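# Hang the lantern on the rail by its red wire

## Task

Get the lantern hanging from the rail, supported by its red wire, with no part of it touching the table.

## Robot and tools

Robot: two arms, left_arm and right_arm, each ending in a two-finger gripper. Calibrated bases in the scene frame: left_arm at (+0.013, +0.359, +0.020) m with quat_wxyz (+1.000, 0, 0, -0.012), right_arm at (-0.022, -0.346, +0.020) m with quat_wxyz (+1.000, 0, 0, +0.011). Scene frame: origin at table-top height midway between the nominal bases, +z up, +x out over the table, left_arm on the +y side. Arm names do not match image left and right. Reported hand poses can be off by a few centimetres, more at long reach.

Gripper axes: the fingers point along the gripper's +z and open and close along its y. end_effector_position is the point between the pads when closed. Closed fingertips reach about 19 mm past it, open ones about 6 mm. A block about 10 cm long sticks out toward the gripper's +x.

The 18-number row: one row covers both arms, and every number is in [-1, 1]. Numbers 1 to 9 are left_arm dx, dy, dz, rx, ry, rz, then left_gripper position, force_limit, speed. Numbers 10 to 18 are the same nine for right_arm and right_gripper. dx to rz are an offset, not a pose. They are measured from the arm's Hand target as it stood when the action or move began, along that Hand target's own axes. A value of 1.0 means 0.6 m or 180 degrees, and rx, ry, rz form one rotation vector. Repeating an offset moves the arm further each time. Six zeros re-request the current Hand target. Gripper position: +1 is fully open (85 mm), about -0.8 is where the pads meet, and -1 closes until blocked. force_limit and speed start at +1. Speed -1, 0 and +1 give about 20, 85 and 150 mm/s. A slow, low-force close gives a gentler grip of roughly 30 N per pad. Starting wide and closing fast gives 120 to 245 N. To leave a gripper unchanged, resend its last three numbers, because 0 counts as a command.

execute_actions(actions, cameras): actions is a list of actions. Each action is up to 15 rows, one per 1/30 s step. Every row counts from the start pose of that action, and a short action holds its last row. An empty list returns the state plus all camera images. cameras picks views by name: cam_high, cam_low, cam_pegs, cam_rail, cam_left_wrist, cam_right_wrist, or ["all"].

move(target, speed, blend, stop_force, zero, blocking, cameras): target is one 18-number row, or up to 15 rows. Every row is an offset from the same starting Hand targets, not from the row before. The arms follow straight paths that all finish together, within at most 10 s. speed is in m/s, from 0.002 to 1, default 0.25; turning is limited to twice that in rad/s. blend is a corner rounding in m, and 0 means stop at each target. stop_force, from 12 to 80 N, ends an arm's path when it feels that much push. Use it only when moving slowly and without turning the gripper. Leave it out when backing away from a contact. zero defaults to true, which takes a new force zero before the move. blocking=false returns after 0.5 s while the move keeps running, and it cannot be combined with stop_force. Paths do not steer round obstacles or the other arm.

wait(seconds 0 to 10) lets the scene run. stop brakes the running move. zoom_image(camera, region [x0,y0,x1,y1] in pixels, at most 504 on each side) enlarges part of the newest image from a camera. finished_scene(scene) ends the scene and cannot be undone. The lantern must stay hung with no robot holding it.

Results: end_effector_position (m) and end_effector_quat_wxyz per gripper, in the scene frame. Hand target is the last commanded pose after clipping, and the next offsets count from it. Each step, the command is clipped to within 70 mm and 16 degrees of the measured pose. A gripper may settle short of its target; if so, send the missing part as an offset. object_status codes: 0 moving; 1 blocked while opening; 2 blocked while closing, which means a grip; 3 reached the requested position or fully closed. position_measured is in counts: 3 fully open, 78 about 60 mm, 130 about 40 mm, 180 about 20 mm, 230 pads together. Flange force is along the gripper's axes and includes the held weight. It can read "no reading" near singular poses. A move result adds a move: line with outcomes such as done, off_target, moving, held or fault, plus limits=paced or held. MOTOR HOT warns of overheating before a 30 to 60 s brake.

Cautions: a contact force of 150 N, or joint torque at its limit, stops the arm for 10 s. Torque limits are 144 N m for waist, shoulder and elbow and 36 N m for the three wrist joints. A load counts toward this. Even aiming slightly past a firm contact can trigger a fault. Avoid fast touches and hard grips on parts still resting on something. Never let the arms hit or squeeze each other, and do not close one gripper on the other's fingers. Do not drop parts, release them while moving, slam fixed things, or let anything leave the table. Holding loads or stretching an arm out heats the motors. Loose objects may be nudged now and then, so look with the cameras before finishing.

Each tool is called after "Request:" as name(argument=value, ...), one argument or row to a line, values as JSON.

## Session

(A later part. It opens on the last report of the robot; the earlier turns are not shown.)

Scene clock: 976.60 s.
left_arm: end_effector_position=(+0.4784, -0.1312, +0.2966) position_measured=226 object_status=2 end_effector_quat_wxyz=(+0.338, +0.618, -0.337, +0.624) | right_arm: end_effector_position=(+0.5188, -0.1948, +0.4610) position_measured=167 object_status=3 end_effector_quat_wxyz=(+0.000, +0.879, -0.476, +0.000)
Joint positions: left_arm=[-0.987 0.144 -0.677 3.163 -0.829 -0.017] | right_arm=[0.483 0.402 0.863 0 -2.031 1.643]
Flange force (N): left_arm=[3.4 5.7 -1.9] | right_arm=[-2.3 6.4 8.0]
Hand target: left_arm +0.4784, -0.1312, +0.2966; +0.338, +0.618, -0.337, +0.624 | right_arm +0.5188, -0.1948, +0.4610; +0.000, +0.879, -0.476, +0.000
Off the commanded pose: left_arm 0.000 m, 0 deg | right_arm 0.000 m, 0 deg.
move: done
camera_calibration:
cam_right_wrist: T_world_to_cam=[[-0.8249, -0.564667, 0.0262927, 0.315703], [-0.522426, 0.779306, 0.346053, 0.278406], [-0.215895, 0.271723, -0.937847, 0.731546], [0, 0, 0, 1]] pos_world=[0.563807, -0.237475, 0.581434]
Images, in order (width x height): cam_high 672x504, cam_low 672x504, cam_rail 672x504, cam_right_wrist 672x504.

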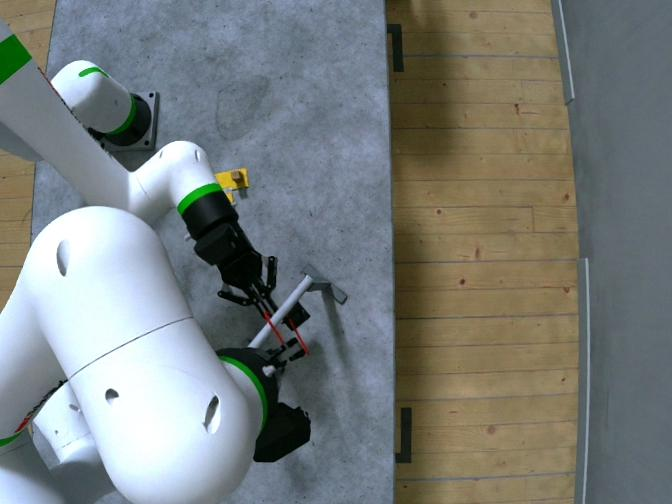

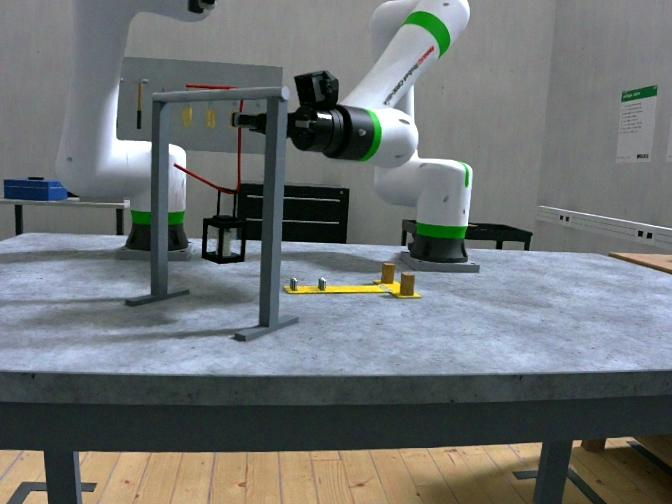

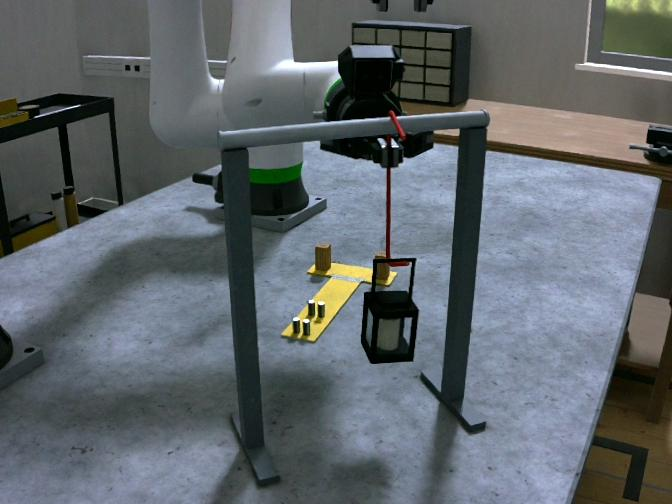

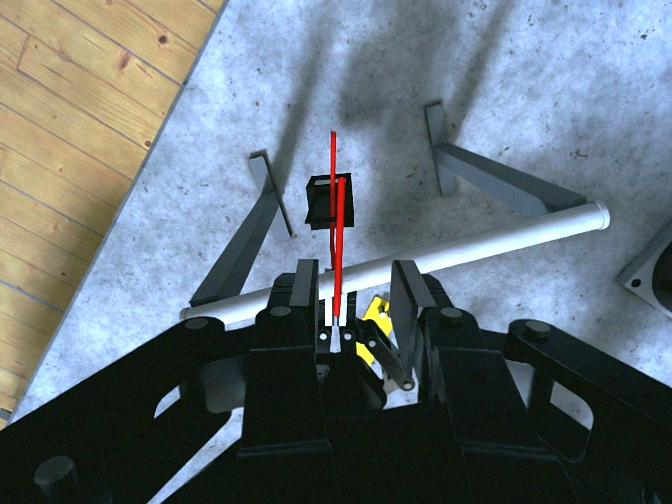

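Request:
move(
  target=[
    [0,0,0,0,0,0,-1,0,-1,0.01,-0.0075,0,0,0,0,-0.3,0,-0.5],
    [0,0,0,0,0,0,-1,0,-1,0.01,-0.0075,0.157,0,0,0,-0.3,0,-0.5],
  ],
  speed=0.08,
  cameras=["cam_low","cam_rail","cam_right_wrist"],
)

Request:
zoom_image(
  camera="cam_rail",
  region=[320, 20, 480, 180],
)

Request:
zoom_image(
  camera="cam_low",
  region=[130, 20, 290, 180],
)

Scene clock: 984.87 s.
left_arm: end_effector_position=(+0.4784, -0.1312, +0.2966) position_measured=226 object_status=2 end_effector_quat_wxyz=(+0.338, +0.618, -0.337, +0.624) | right_arm: end_effector_position=(+0.5259, -0.1974, +0.3668) position_measured=167 object_status=3 end_effector_quat_wxyz=(+0.000, +0.879, -0.476, +0.000)
Joint positions: left_arm=[-0.987 0.144 -0.677 3.163 -0.829 -0.017] | right_arm=[0.473 0.324 0.525 0 -1.771 1.654]
Flange force (N): left_arm=[3.4 6.1 -2.0] | right_arm=[-0.8 2.0 4.0]
Hand target: left_arm +0.4784, -0.1312, +0.2966; +0.338, +0.618, -0.337, +0.624 | right_arm +0.5259, -0.1974, +0.3668; +0.000, +0.879, -0.476, +0.000
Off the commanded pose: left_arm 0.000 m, 0 deg | right_arm 0.000 m, 0 deg.
move: done
camera_calibration:
cam_right_wrist: T_world_to_cam=[[-0.82487, -0.564704, 0.026423, 0.322479], [-0.522432, 0.779313, 0.346029, 0.316756], [-0.215996, 0.271625, -0.937852, 0.645476], [0, 0, 0, 1]] pos_world=[0.570907, -0.240074, 0.487233]
Images, in order (width x height): cam_low 672x504, cam_rail 672x504, cam_right_wrist 672x504.

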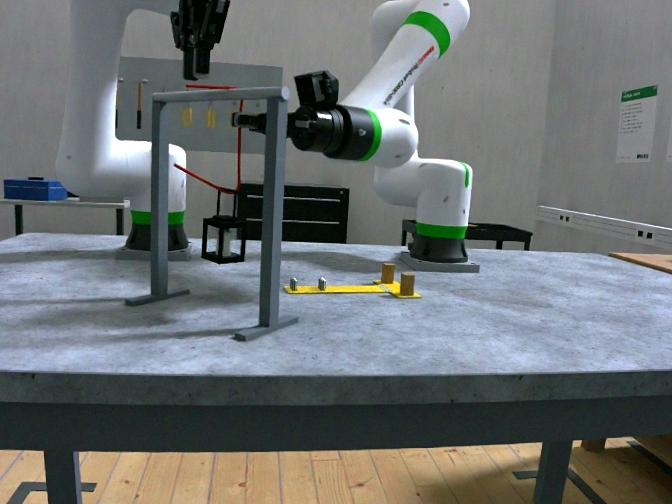

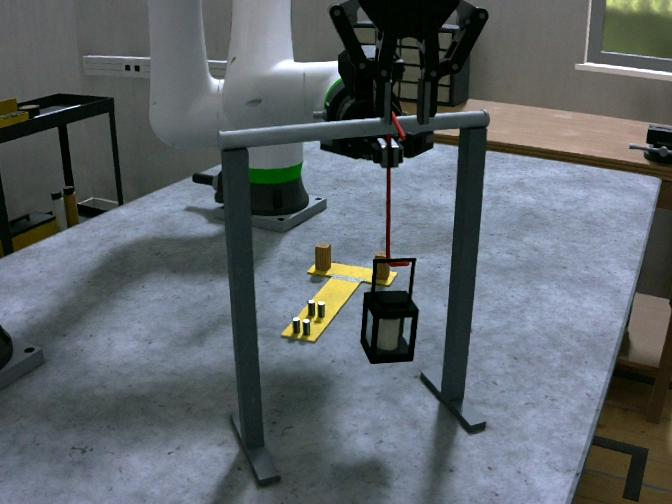

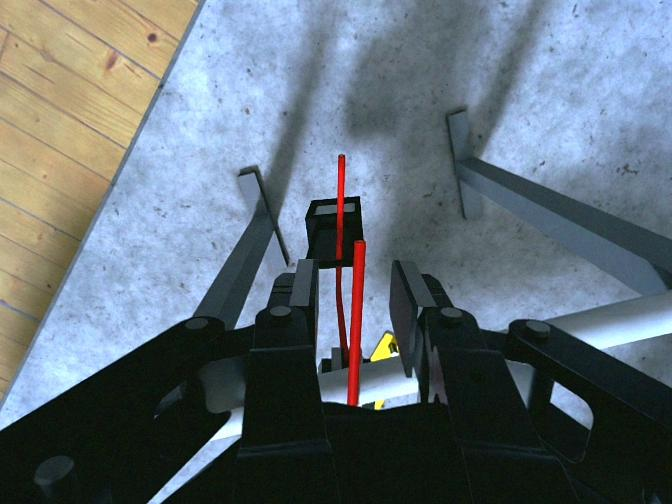

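Scaled by 3.150 from the camera's 672x504 image, which has a finer 960x720 frame.

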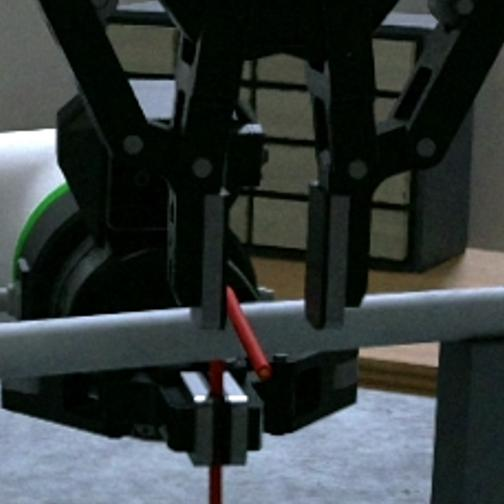

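Scaled by 3.150 from the camera's 672x504 image, which has a finer 960x720 frame.

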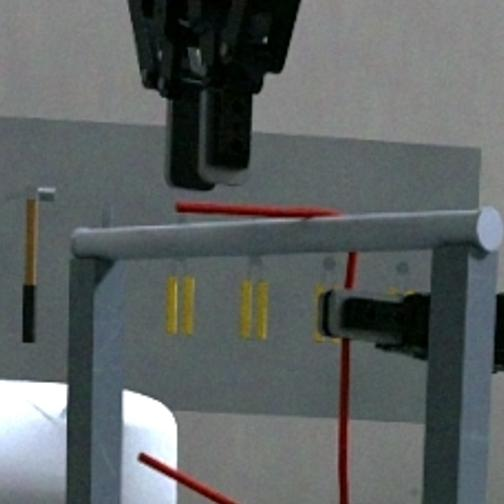

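Request:
move(
  target=[0,0,0,0,0,0,-1,0,-1,-0.006,0.001,0.0283,0,0,0,-0.3,0,-0.5],
  speed=0.05,
)

Request:
move(
  target=[0,0,0,0,0,0,-1,0,-1,0,0,0,0,0,0,-1,-0.8,-1],
  cameras=["cam_low","cam_rail","cam_right_wrist"],
)

Request:
zoom_image(
  camera="cam_low",
  region=[130, 20, 290, 180],
)

Scene clock: 992.57 s.
left_arm: end_effector_position=(+0.4784, -0.1312, +0.2966) position_measured=226 object_status=2 end_effector_quat_wxyz=(+0.338, +0.618, -0.337, +0.624) | right_arm: end_effector_position=(+0.5234, -0.1947, +0.3498) position_measured=167 object_status=3 end_effector_quat_wxyz=(+0.000, +0.879, -0.476, +0.000)
Joint positions: left_arm=[-0.987 0.144 -0.677 3.163 -0.829 -0.017] | right_arm=[0.479 0.311 0.468 0 -1.727 1.647]
Flange force (N): left_arm=[3.2 5.5 -2.1] | right_arm=[-1.1 3.1 4.9]
Hand target: left_arm +0.4784, -0.1312, +0.2966; +0.338, +0.618, -0.337, +0.624 | right_arm +0.5234, -0.1947, +0.3498; +0.000, +0.879, -0.476, +0.000
Off the commanded pose: left_arm 0.000 m, 0 deg | right_arm 0.000 m, 0 deg.
move: done

Scene clock: 993.87 s.
left_arm: end_effector_position=(+0.4784, -0.1312, +0.2966) position_measured=226 object_status=2 end_effector_quat_wxyz=(+0.338, +0.618, -0.338, +0.624) | right_arm: end_effector_position=(+0.5234, -0.1947, +0.3498) position_measured=222 object_status=0 end_effector_quat_wxyz=(+0.000, +0.879, -0.476, +0.000)
Joint positions: left_arm=[-0.987 0.144 -0.677 3.163 -0.829 -0.017] | right_arm=[0.479 0.311 0.468 0 -1.727 1.647]
Flange force (N): left_arm=[2.9 6.6 -3.7] | right_arm=[-1.7 3.5 4.3]
Hand target: left_arm +0.4784, -0.1312, +0.2966; +0.338, +0.618, -0.337, +0.624 | right_arm +0.5234, -0.1947, +0.3498; +0.000, +0.879, -0.476, +0.000
Off the commanded pose: left_arm 0.000 m, 0 deg | right_arm 0.000 m, 0 deg.
move: done
camera_calibration:
cam_right_wrist: T_world_to_cam=[[-0.824918, -0.564637, 0.0263651, 0.322461], [-0.522396, 0.779359, 0.345979, 0.319242], [-0.215901, 0.271631, -0.937872, 0.628216], [0, 0, 0, 1]] pos_world=[0.568407, -0.237374, 0.470233]
Images, in order (width x height): cam_low 672x504, cam_rail 672x504, cam_right_wrist 672x504.

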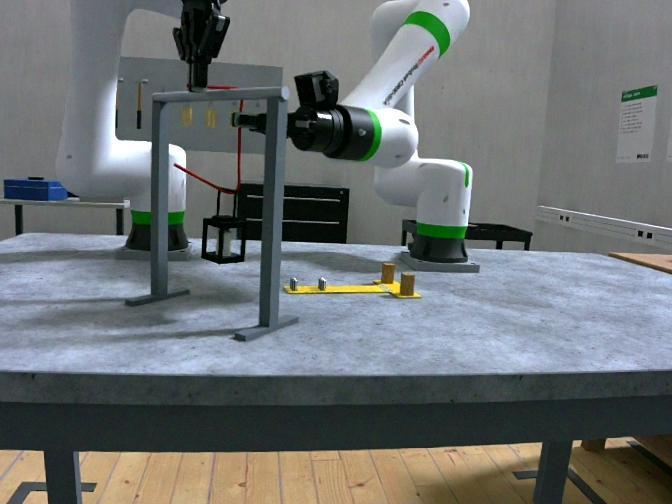

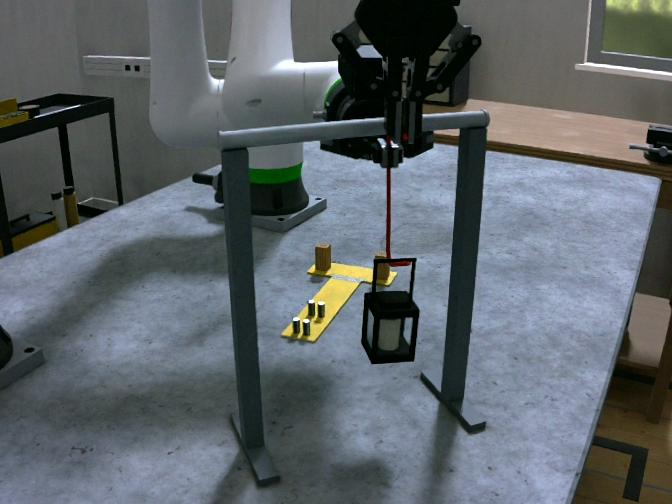

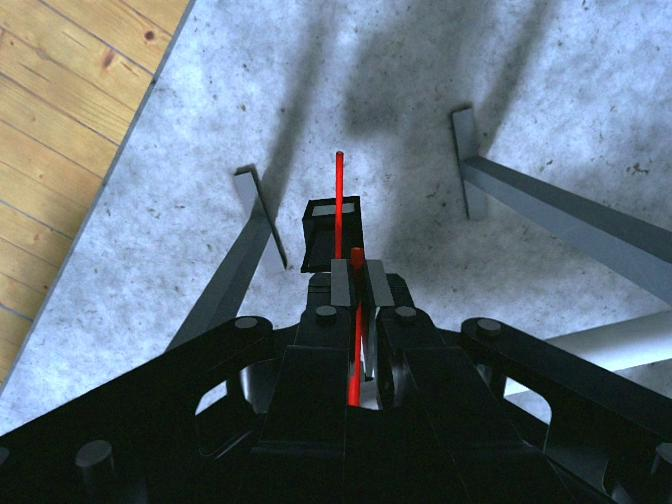

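Scaled by 3.150 from the camera's 672x504 image, which has a finer 960x720 frame.

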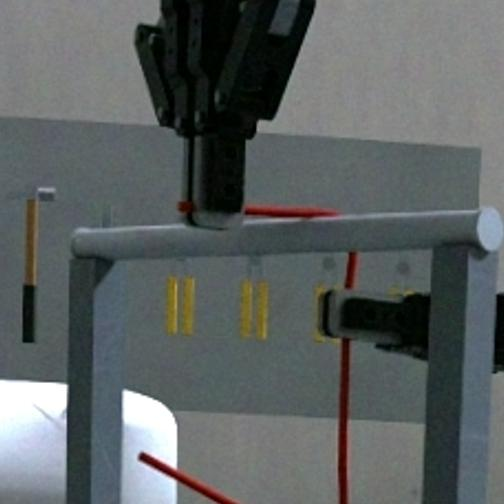

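Request:
move(
  target=[
    [0,0,0,0,0,0,-1,0,-1,-0.003,0,0.036,0,-0.139,0,-1,-0.8,-1],
    [0,0,0,0,0,0,-1,0,-1,-0.018,0,0.066,0,-0.267,0,-1,-0.8,-1],
  ],
  speed=0.03,
  blend=[0.005,0],
  cameras=["cam_low","cam_rail","cam_high"],
)

Request:
zoom_image(
  camera="cam_low",
  region=[130, 20, 290, 180],
)

Scene clock: 1013.70 s.
left_arm: end_effector_position=(+0.4784, -0.1312, +0.2966) position_measured=226 object_status=2 end_effector_quat_wxyz=(+0.338, +0.618, -0.337, +0.624) | right_arm: end_effector_position=(+0.5204, -0.1901, +0.3209) position_measured=222 object_status=2 end_effector_quat_wxyz=(-0.141, +0.840, -0.455, -0.260)
Joint positions: left_arm=[-0.987 0.144 -0.677 3.163 -0.829 -0.017] | right_arm=[0.159 0.491 0.687 -0.596 -1.955 1.792]
Flange force (N): left_arm=[12.2 5.4 -4.7] | right_arm=[4.1 2.6 -4.4]
Hand target: left_arm +0.4784, -0.1312, +0.2966; +0.338, +0.618, -0.337, +0.624 | right_arm +0.5204, -0.1901, +0.3209; -0.141, +0.840, -0.455, -0.260 (not the last commanded pose)
Off the commanded pose: left_arm 0.000 m, 0 deg | right_arm 0.012 m, 14 deg.
move: off_target (right_arm; path cut at 10 s); path passed 1 of 2 targets
Images, in order (width x height): cam_high 672x504, cam_low 672x504, cam_rail 672x504.

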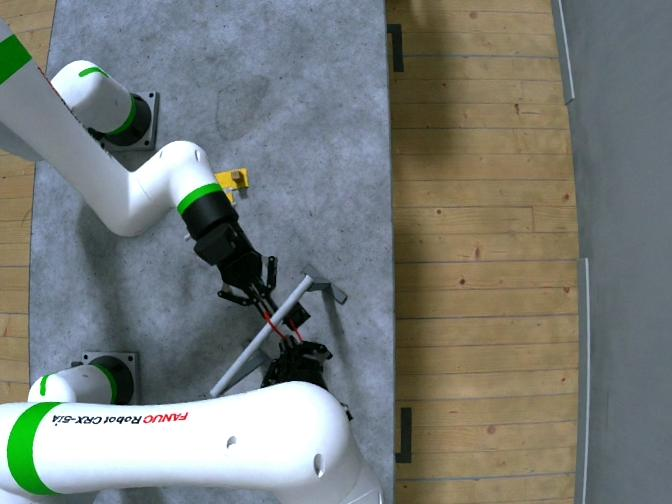

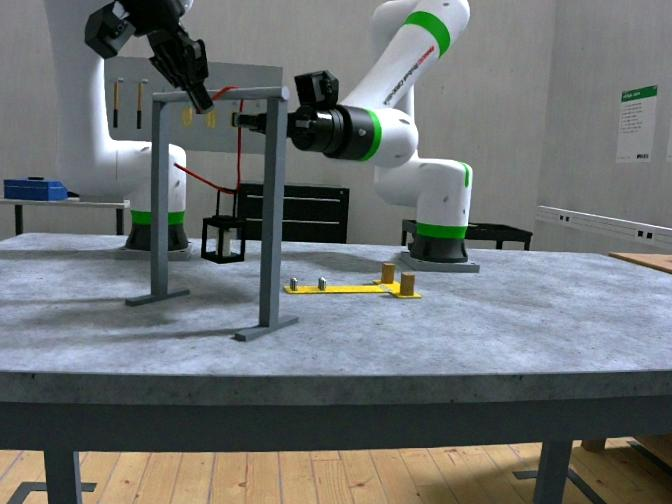

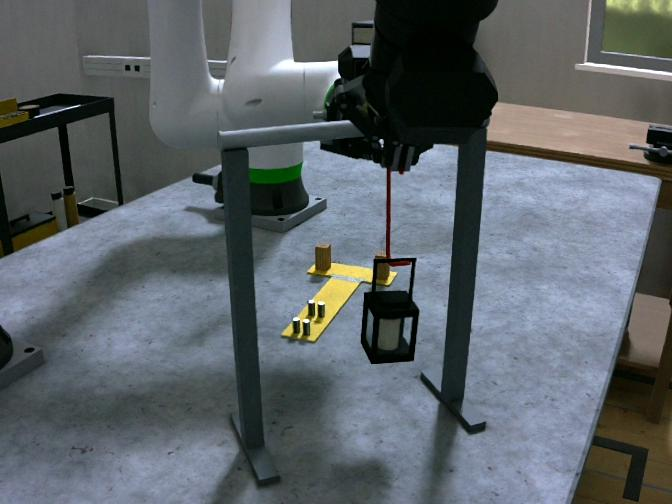

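Scaled by 3.150 from the camera's 672x504 image, which has a finer 960x720 frame.

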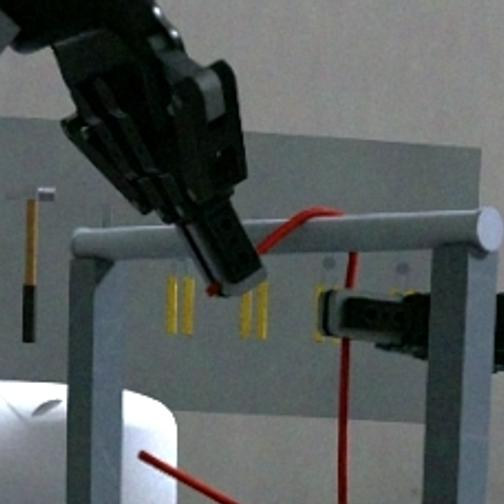

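Request:
move(
  target=[0,0,0,0,0,0,-1,0,-1,-0.001,0,0.028,0,-0.111,0,-1,-0.8,-1],
  speed=0.03,
  cameras=["cam_low"],
)

Request:
zoom_image(
  camera="cam_low",
  region=[130, 20, 290, 180],
)

Scene clock: 1024.37 s.
left_arm: end_effector_position=(+0.4784, -0.1312, +0.2966) position_measured=226 object_status=2 end_effector_quat_wxyz=(+0.338, +0.618, -0.337, +0.624) | right_arm: end_effector_position=(+0.5150, -0.1818, +0.3074) position_measured=222 object_status=2 end_effector_quat_wxyz=(-0.217, +0.782, -0.423, -0.401)
Joint positions: left_arm=[-0.987 0.144 -0.677 3.163 -0.829 -0.017] | right_arm=[0.022 0.605 0.723 -0.922 -2.07 1.801]
Flange force (N): left_arm=[15.5 4.5 -0.8] | right_arm=[-8.0 2.2 -8.1]
Hand target: left_arm +0.4784, -0.1312, +0.2966; +0.338, +0.618, -0.337, +0.624 | right_arm +0.5150, -0.1818, +0.3074; -0.217, +0.782, -0.423, -0.402
Off the commanded pose: left_arm 0.000 m, 0 deg | right_arm 0.000 m, 0 deg.
move: done
Images, in order (width x height): cam_low 672x504.

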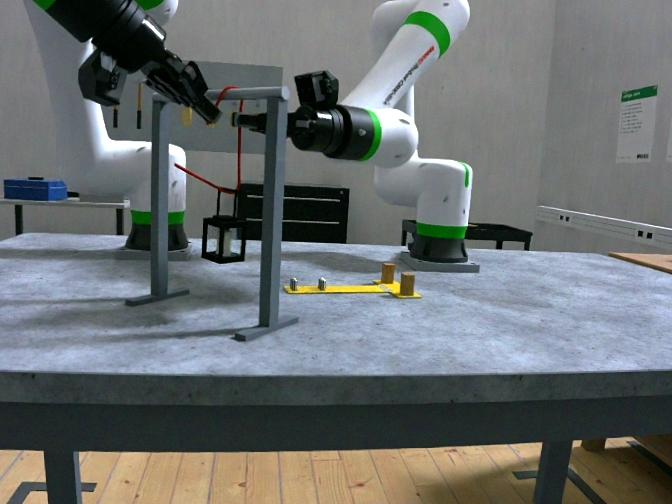

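Scaled by 3.150 from the camera's 672x504 image, which has a finer 960x720 frame.

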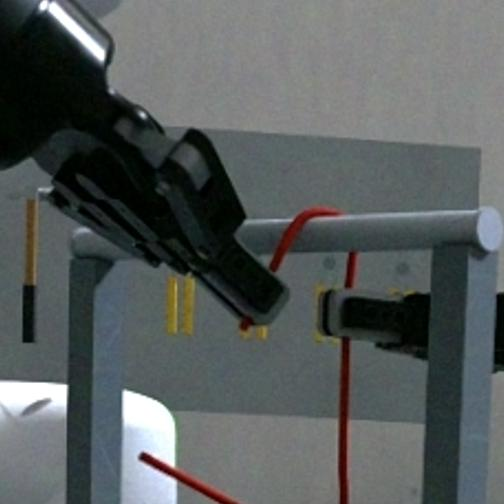

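Request:
move(
  target=[
    [0,0,0,0,0,0,-1,0,-1,0,0,0,0,0,0,-0.4,0,-0.6],
    [0,0,0,0,0,0,-1,0,-1,0,0,-0.2,0,0,0,-0.4,0,-0.6],
  ],
  speed=0.1,
)

Request:
move(
  target=[
    [0,0,0,0,0,0,-0.5,0,-1,0,0,0,0,0,0,-0.4,0,-0.6],
    [0,0,-0.25,0,0,0,-0.5,0,-1,0,0,0,0,0,0,-0.4,0,-0.6],
  ],
  speed=0.08,
  cameras=["cam_low","cam_rail","cam_high"],
)

Request:
wait(
  seconds=2,
  cameras=["cam_low","cam_rail"],
)

Scene clock: 1030.57 s.
left_arm: end_effector_position=(+0.4784, -0.1312, +0.2966) position_measured=226 object_status=2 end_effector_quat_wxyz=(+0.338, +0.618, -0.337, +0.624) | right_arm: end_effector_position=(+0.5683, -0.2634, +0.3774) position_measured=179 object_status=3 end_effector_quat_wxyz=(-0.217, +0.782, -0.423, -0.402)
Joint positions: left_arm=[-0.987 0.144 -0.677 3.163 -0.829 -0.017] | right_arm=[-0.121 0.816 1.245 -1.105 -2.353 1.562]
Flange force (N): left_arm=[5.9 5.0 -0.5] | right_arm=no reading
Hand target: left_arm +0.4784, -0.1312, +0.2966; +0.338, +0.618, -0.337, +0.624 | right_arm +0.5683, -0.2634, +0.3774; -0.217, +0.782, -0.423, -0.402
Off the commanded pose: left_arm 0.000 m, 0 deg | right_arm 0.000 m, 0 deg.
move: done

Scene clock: 1033.73 s.
left_arm: end_effector_position=(+0.3969, -0.0053, +0.2954) position_measured=192 object_status=3 end_effector_quat_wxyz=(+0.338, +0.618, -0.338, +0.624) | right_arm: end_effector_position=(+0.5683, -0.2634, +0.3774) position_measured=179 object_status=3 end_effector_quat_wxyz=(-0.217, +0.782, -0.423, -0.402)
Joint positions: left_arm=[-0.999 -0.246 -1.039 3.179 -0.801 -0.029] | right_arm=[-0.121 0.816 1.245 -1.105 -2.353 1.562]
Flange force (N): no reading
Hand target: left_arm +0.3969, -0.0053, +0.2954; +0.338, +0.618, -0.337, +0.624 | right_arm +0.5683, -0.2634, +0.3774; -0.217, +0.782, -0.423, -0.402
Off the commanded pose: left_arm 0.000 m, 0 deg | right_arm 0.000 m, 0 deg.
move: done
Images, in order (width x height): cam_high 672x504, cam_low 672x504, cam_rail 672x504.

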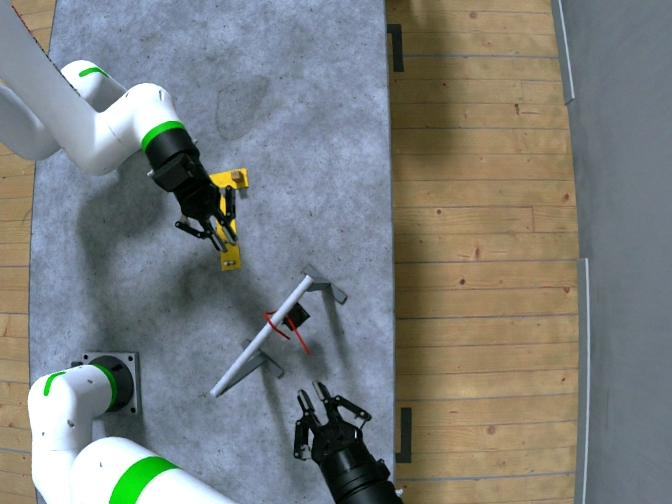

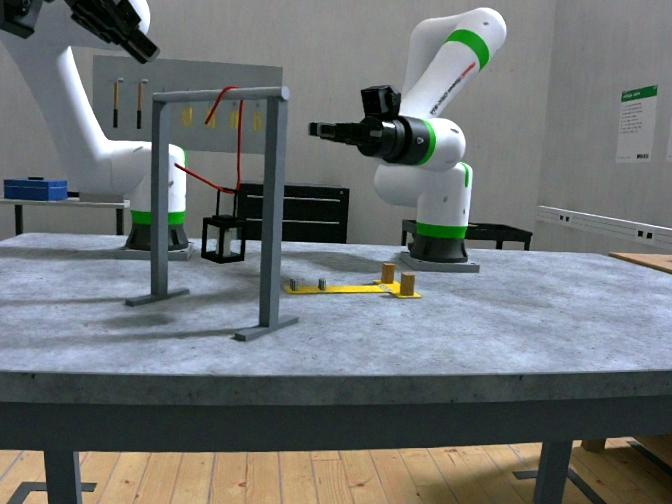

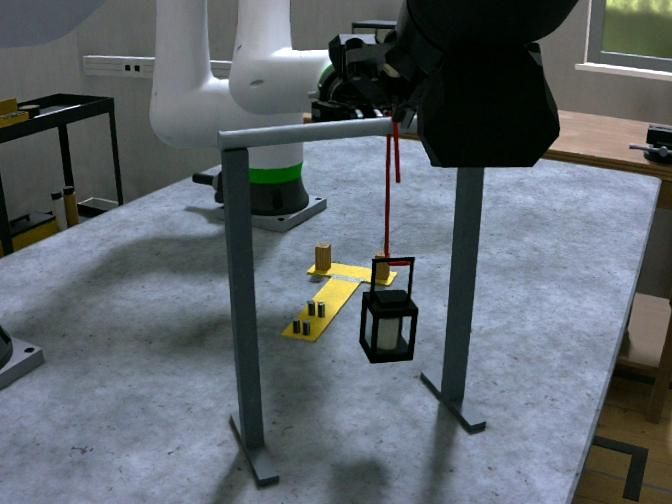

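Scene clock: 1035.73 s.
left_arm: end_effector_position=(+0.3969, -0.0053, +0.2954) position_measured=192 object_status=3 end_effector_quat_wxyz=(+0.338, +0.618, -0.337, +0.624) | right_arm: end_effector_position=(+0.5683, -0.2634, +0.3774) position_measured=179 object_status=3 end_effector_quat_wxyz=(-0.217, +0.782, -0.423, -0.402)
Joint positions: left_arm=[-0.999 -0.246 -1.039 3.179 -0.801 -0.029] | right_arm=[-0.121 0.816 1.245 -1.105 -2.353 1.562]
Flange force (N): no reading
Hand target: left_arm +0.3969, -0.0053, +0.2954; +0.338, +0.618, -0.337, +0.624 | right_arm +0.5683, -0.2634, +0.3774; -0.217, +0.782, -0.423, -0.402
Tool commands: left_gripper/position=-0.5 left_gripper/force_limit=+0.0 left_gripper/speed=-1.0 right_gripper/position=-0.4 right_gripper/force_limit=+0.0 right_gripper/speed=-0.6
Off the commanded pose: left_arm 0.000 m, 0 deg | right_arm 0.000 m, 0 deg.
wait: 2.00 s; at rest by 0.17 s
Images, in order (width x height): cam_low 672x504, cam_rail 672x504.

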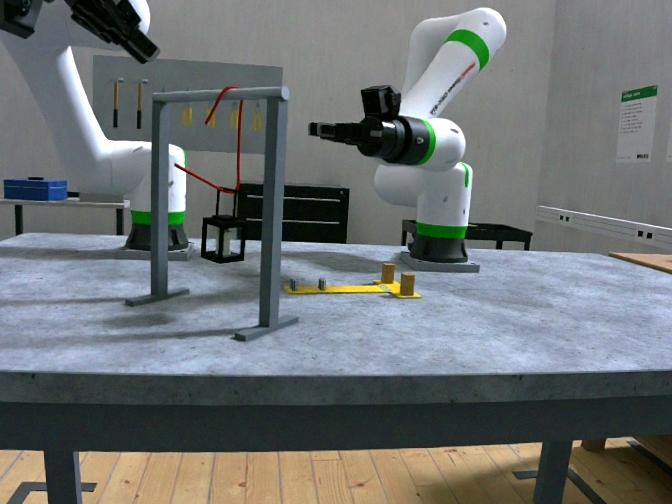

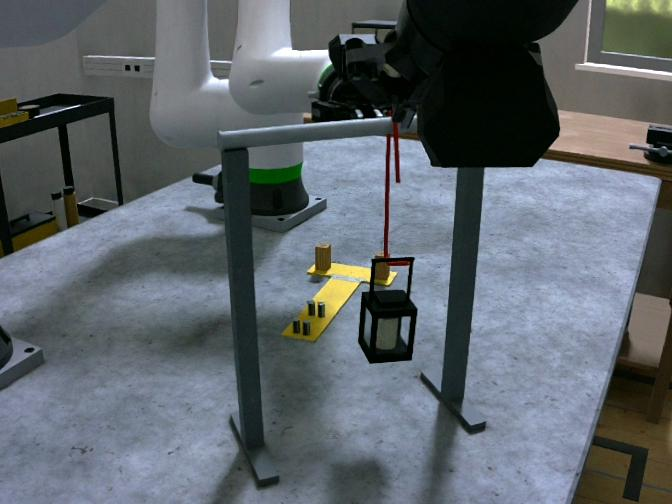

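Request:
finished_scene(
  scene=1,
)

The scene is finished: the task was done.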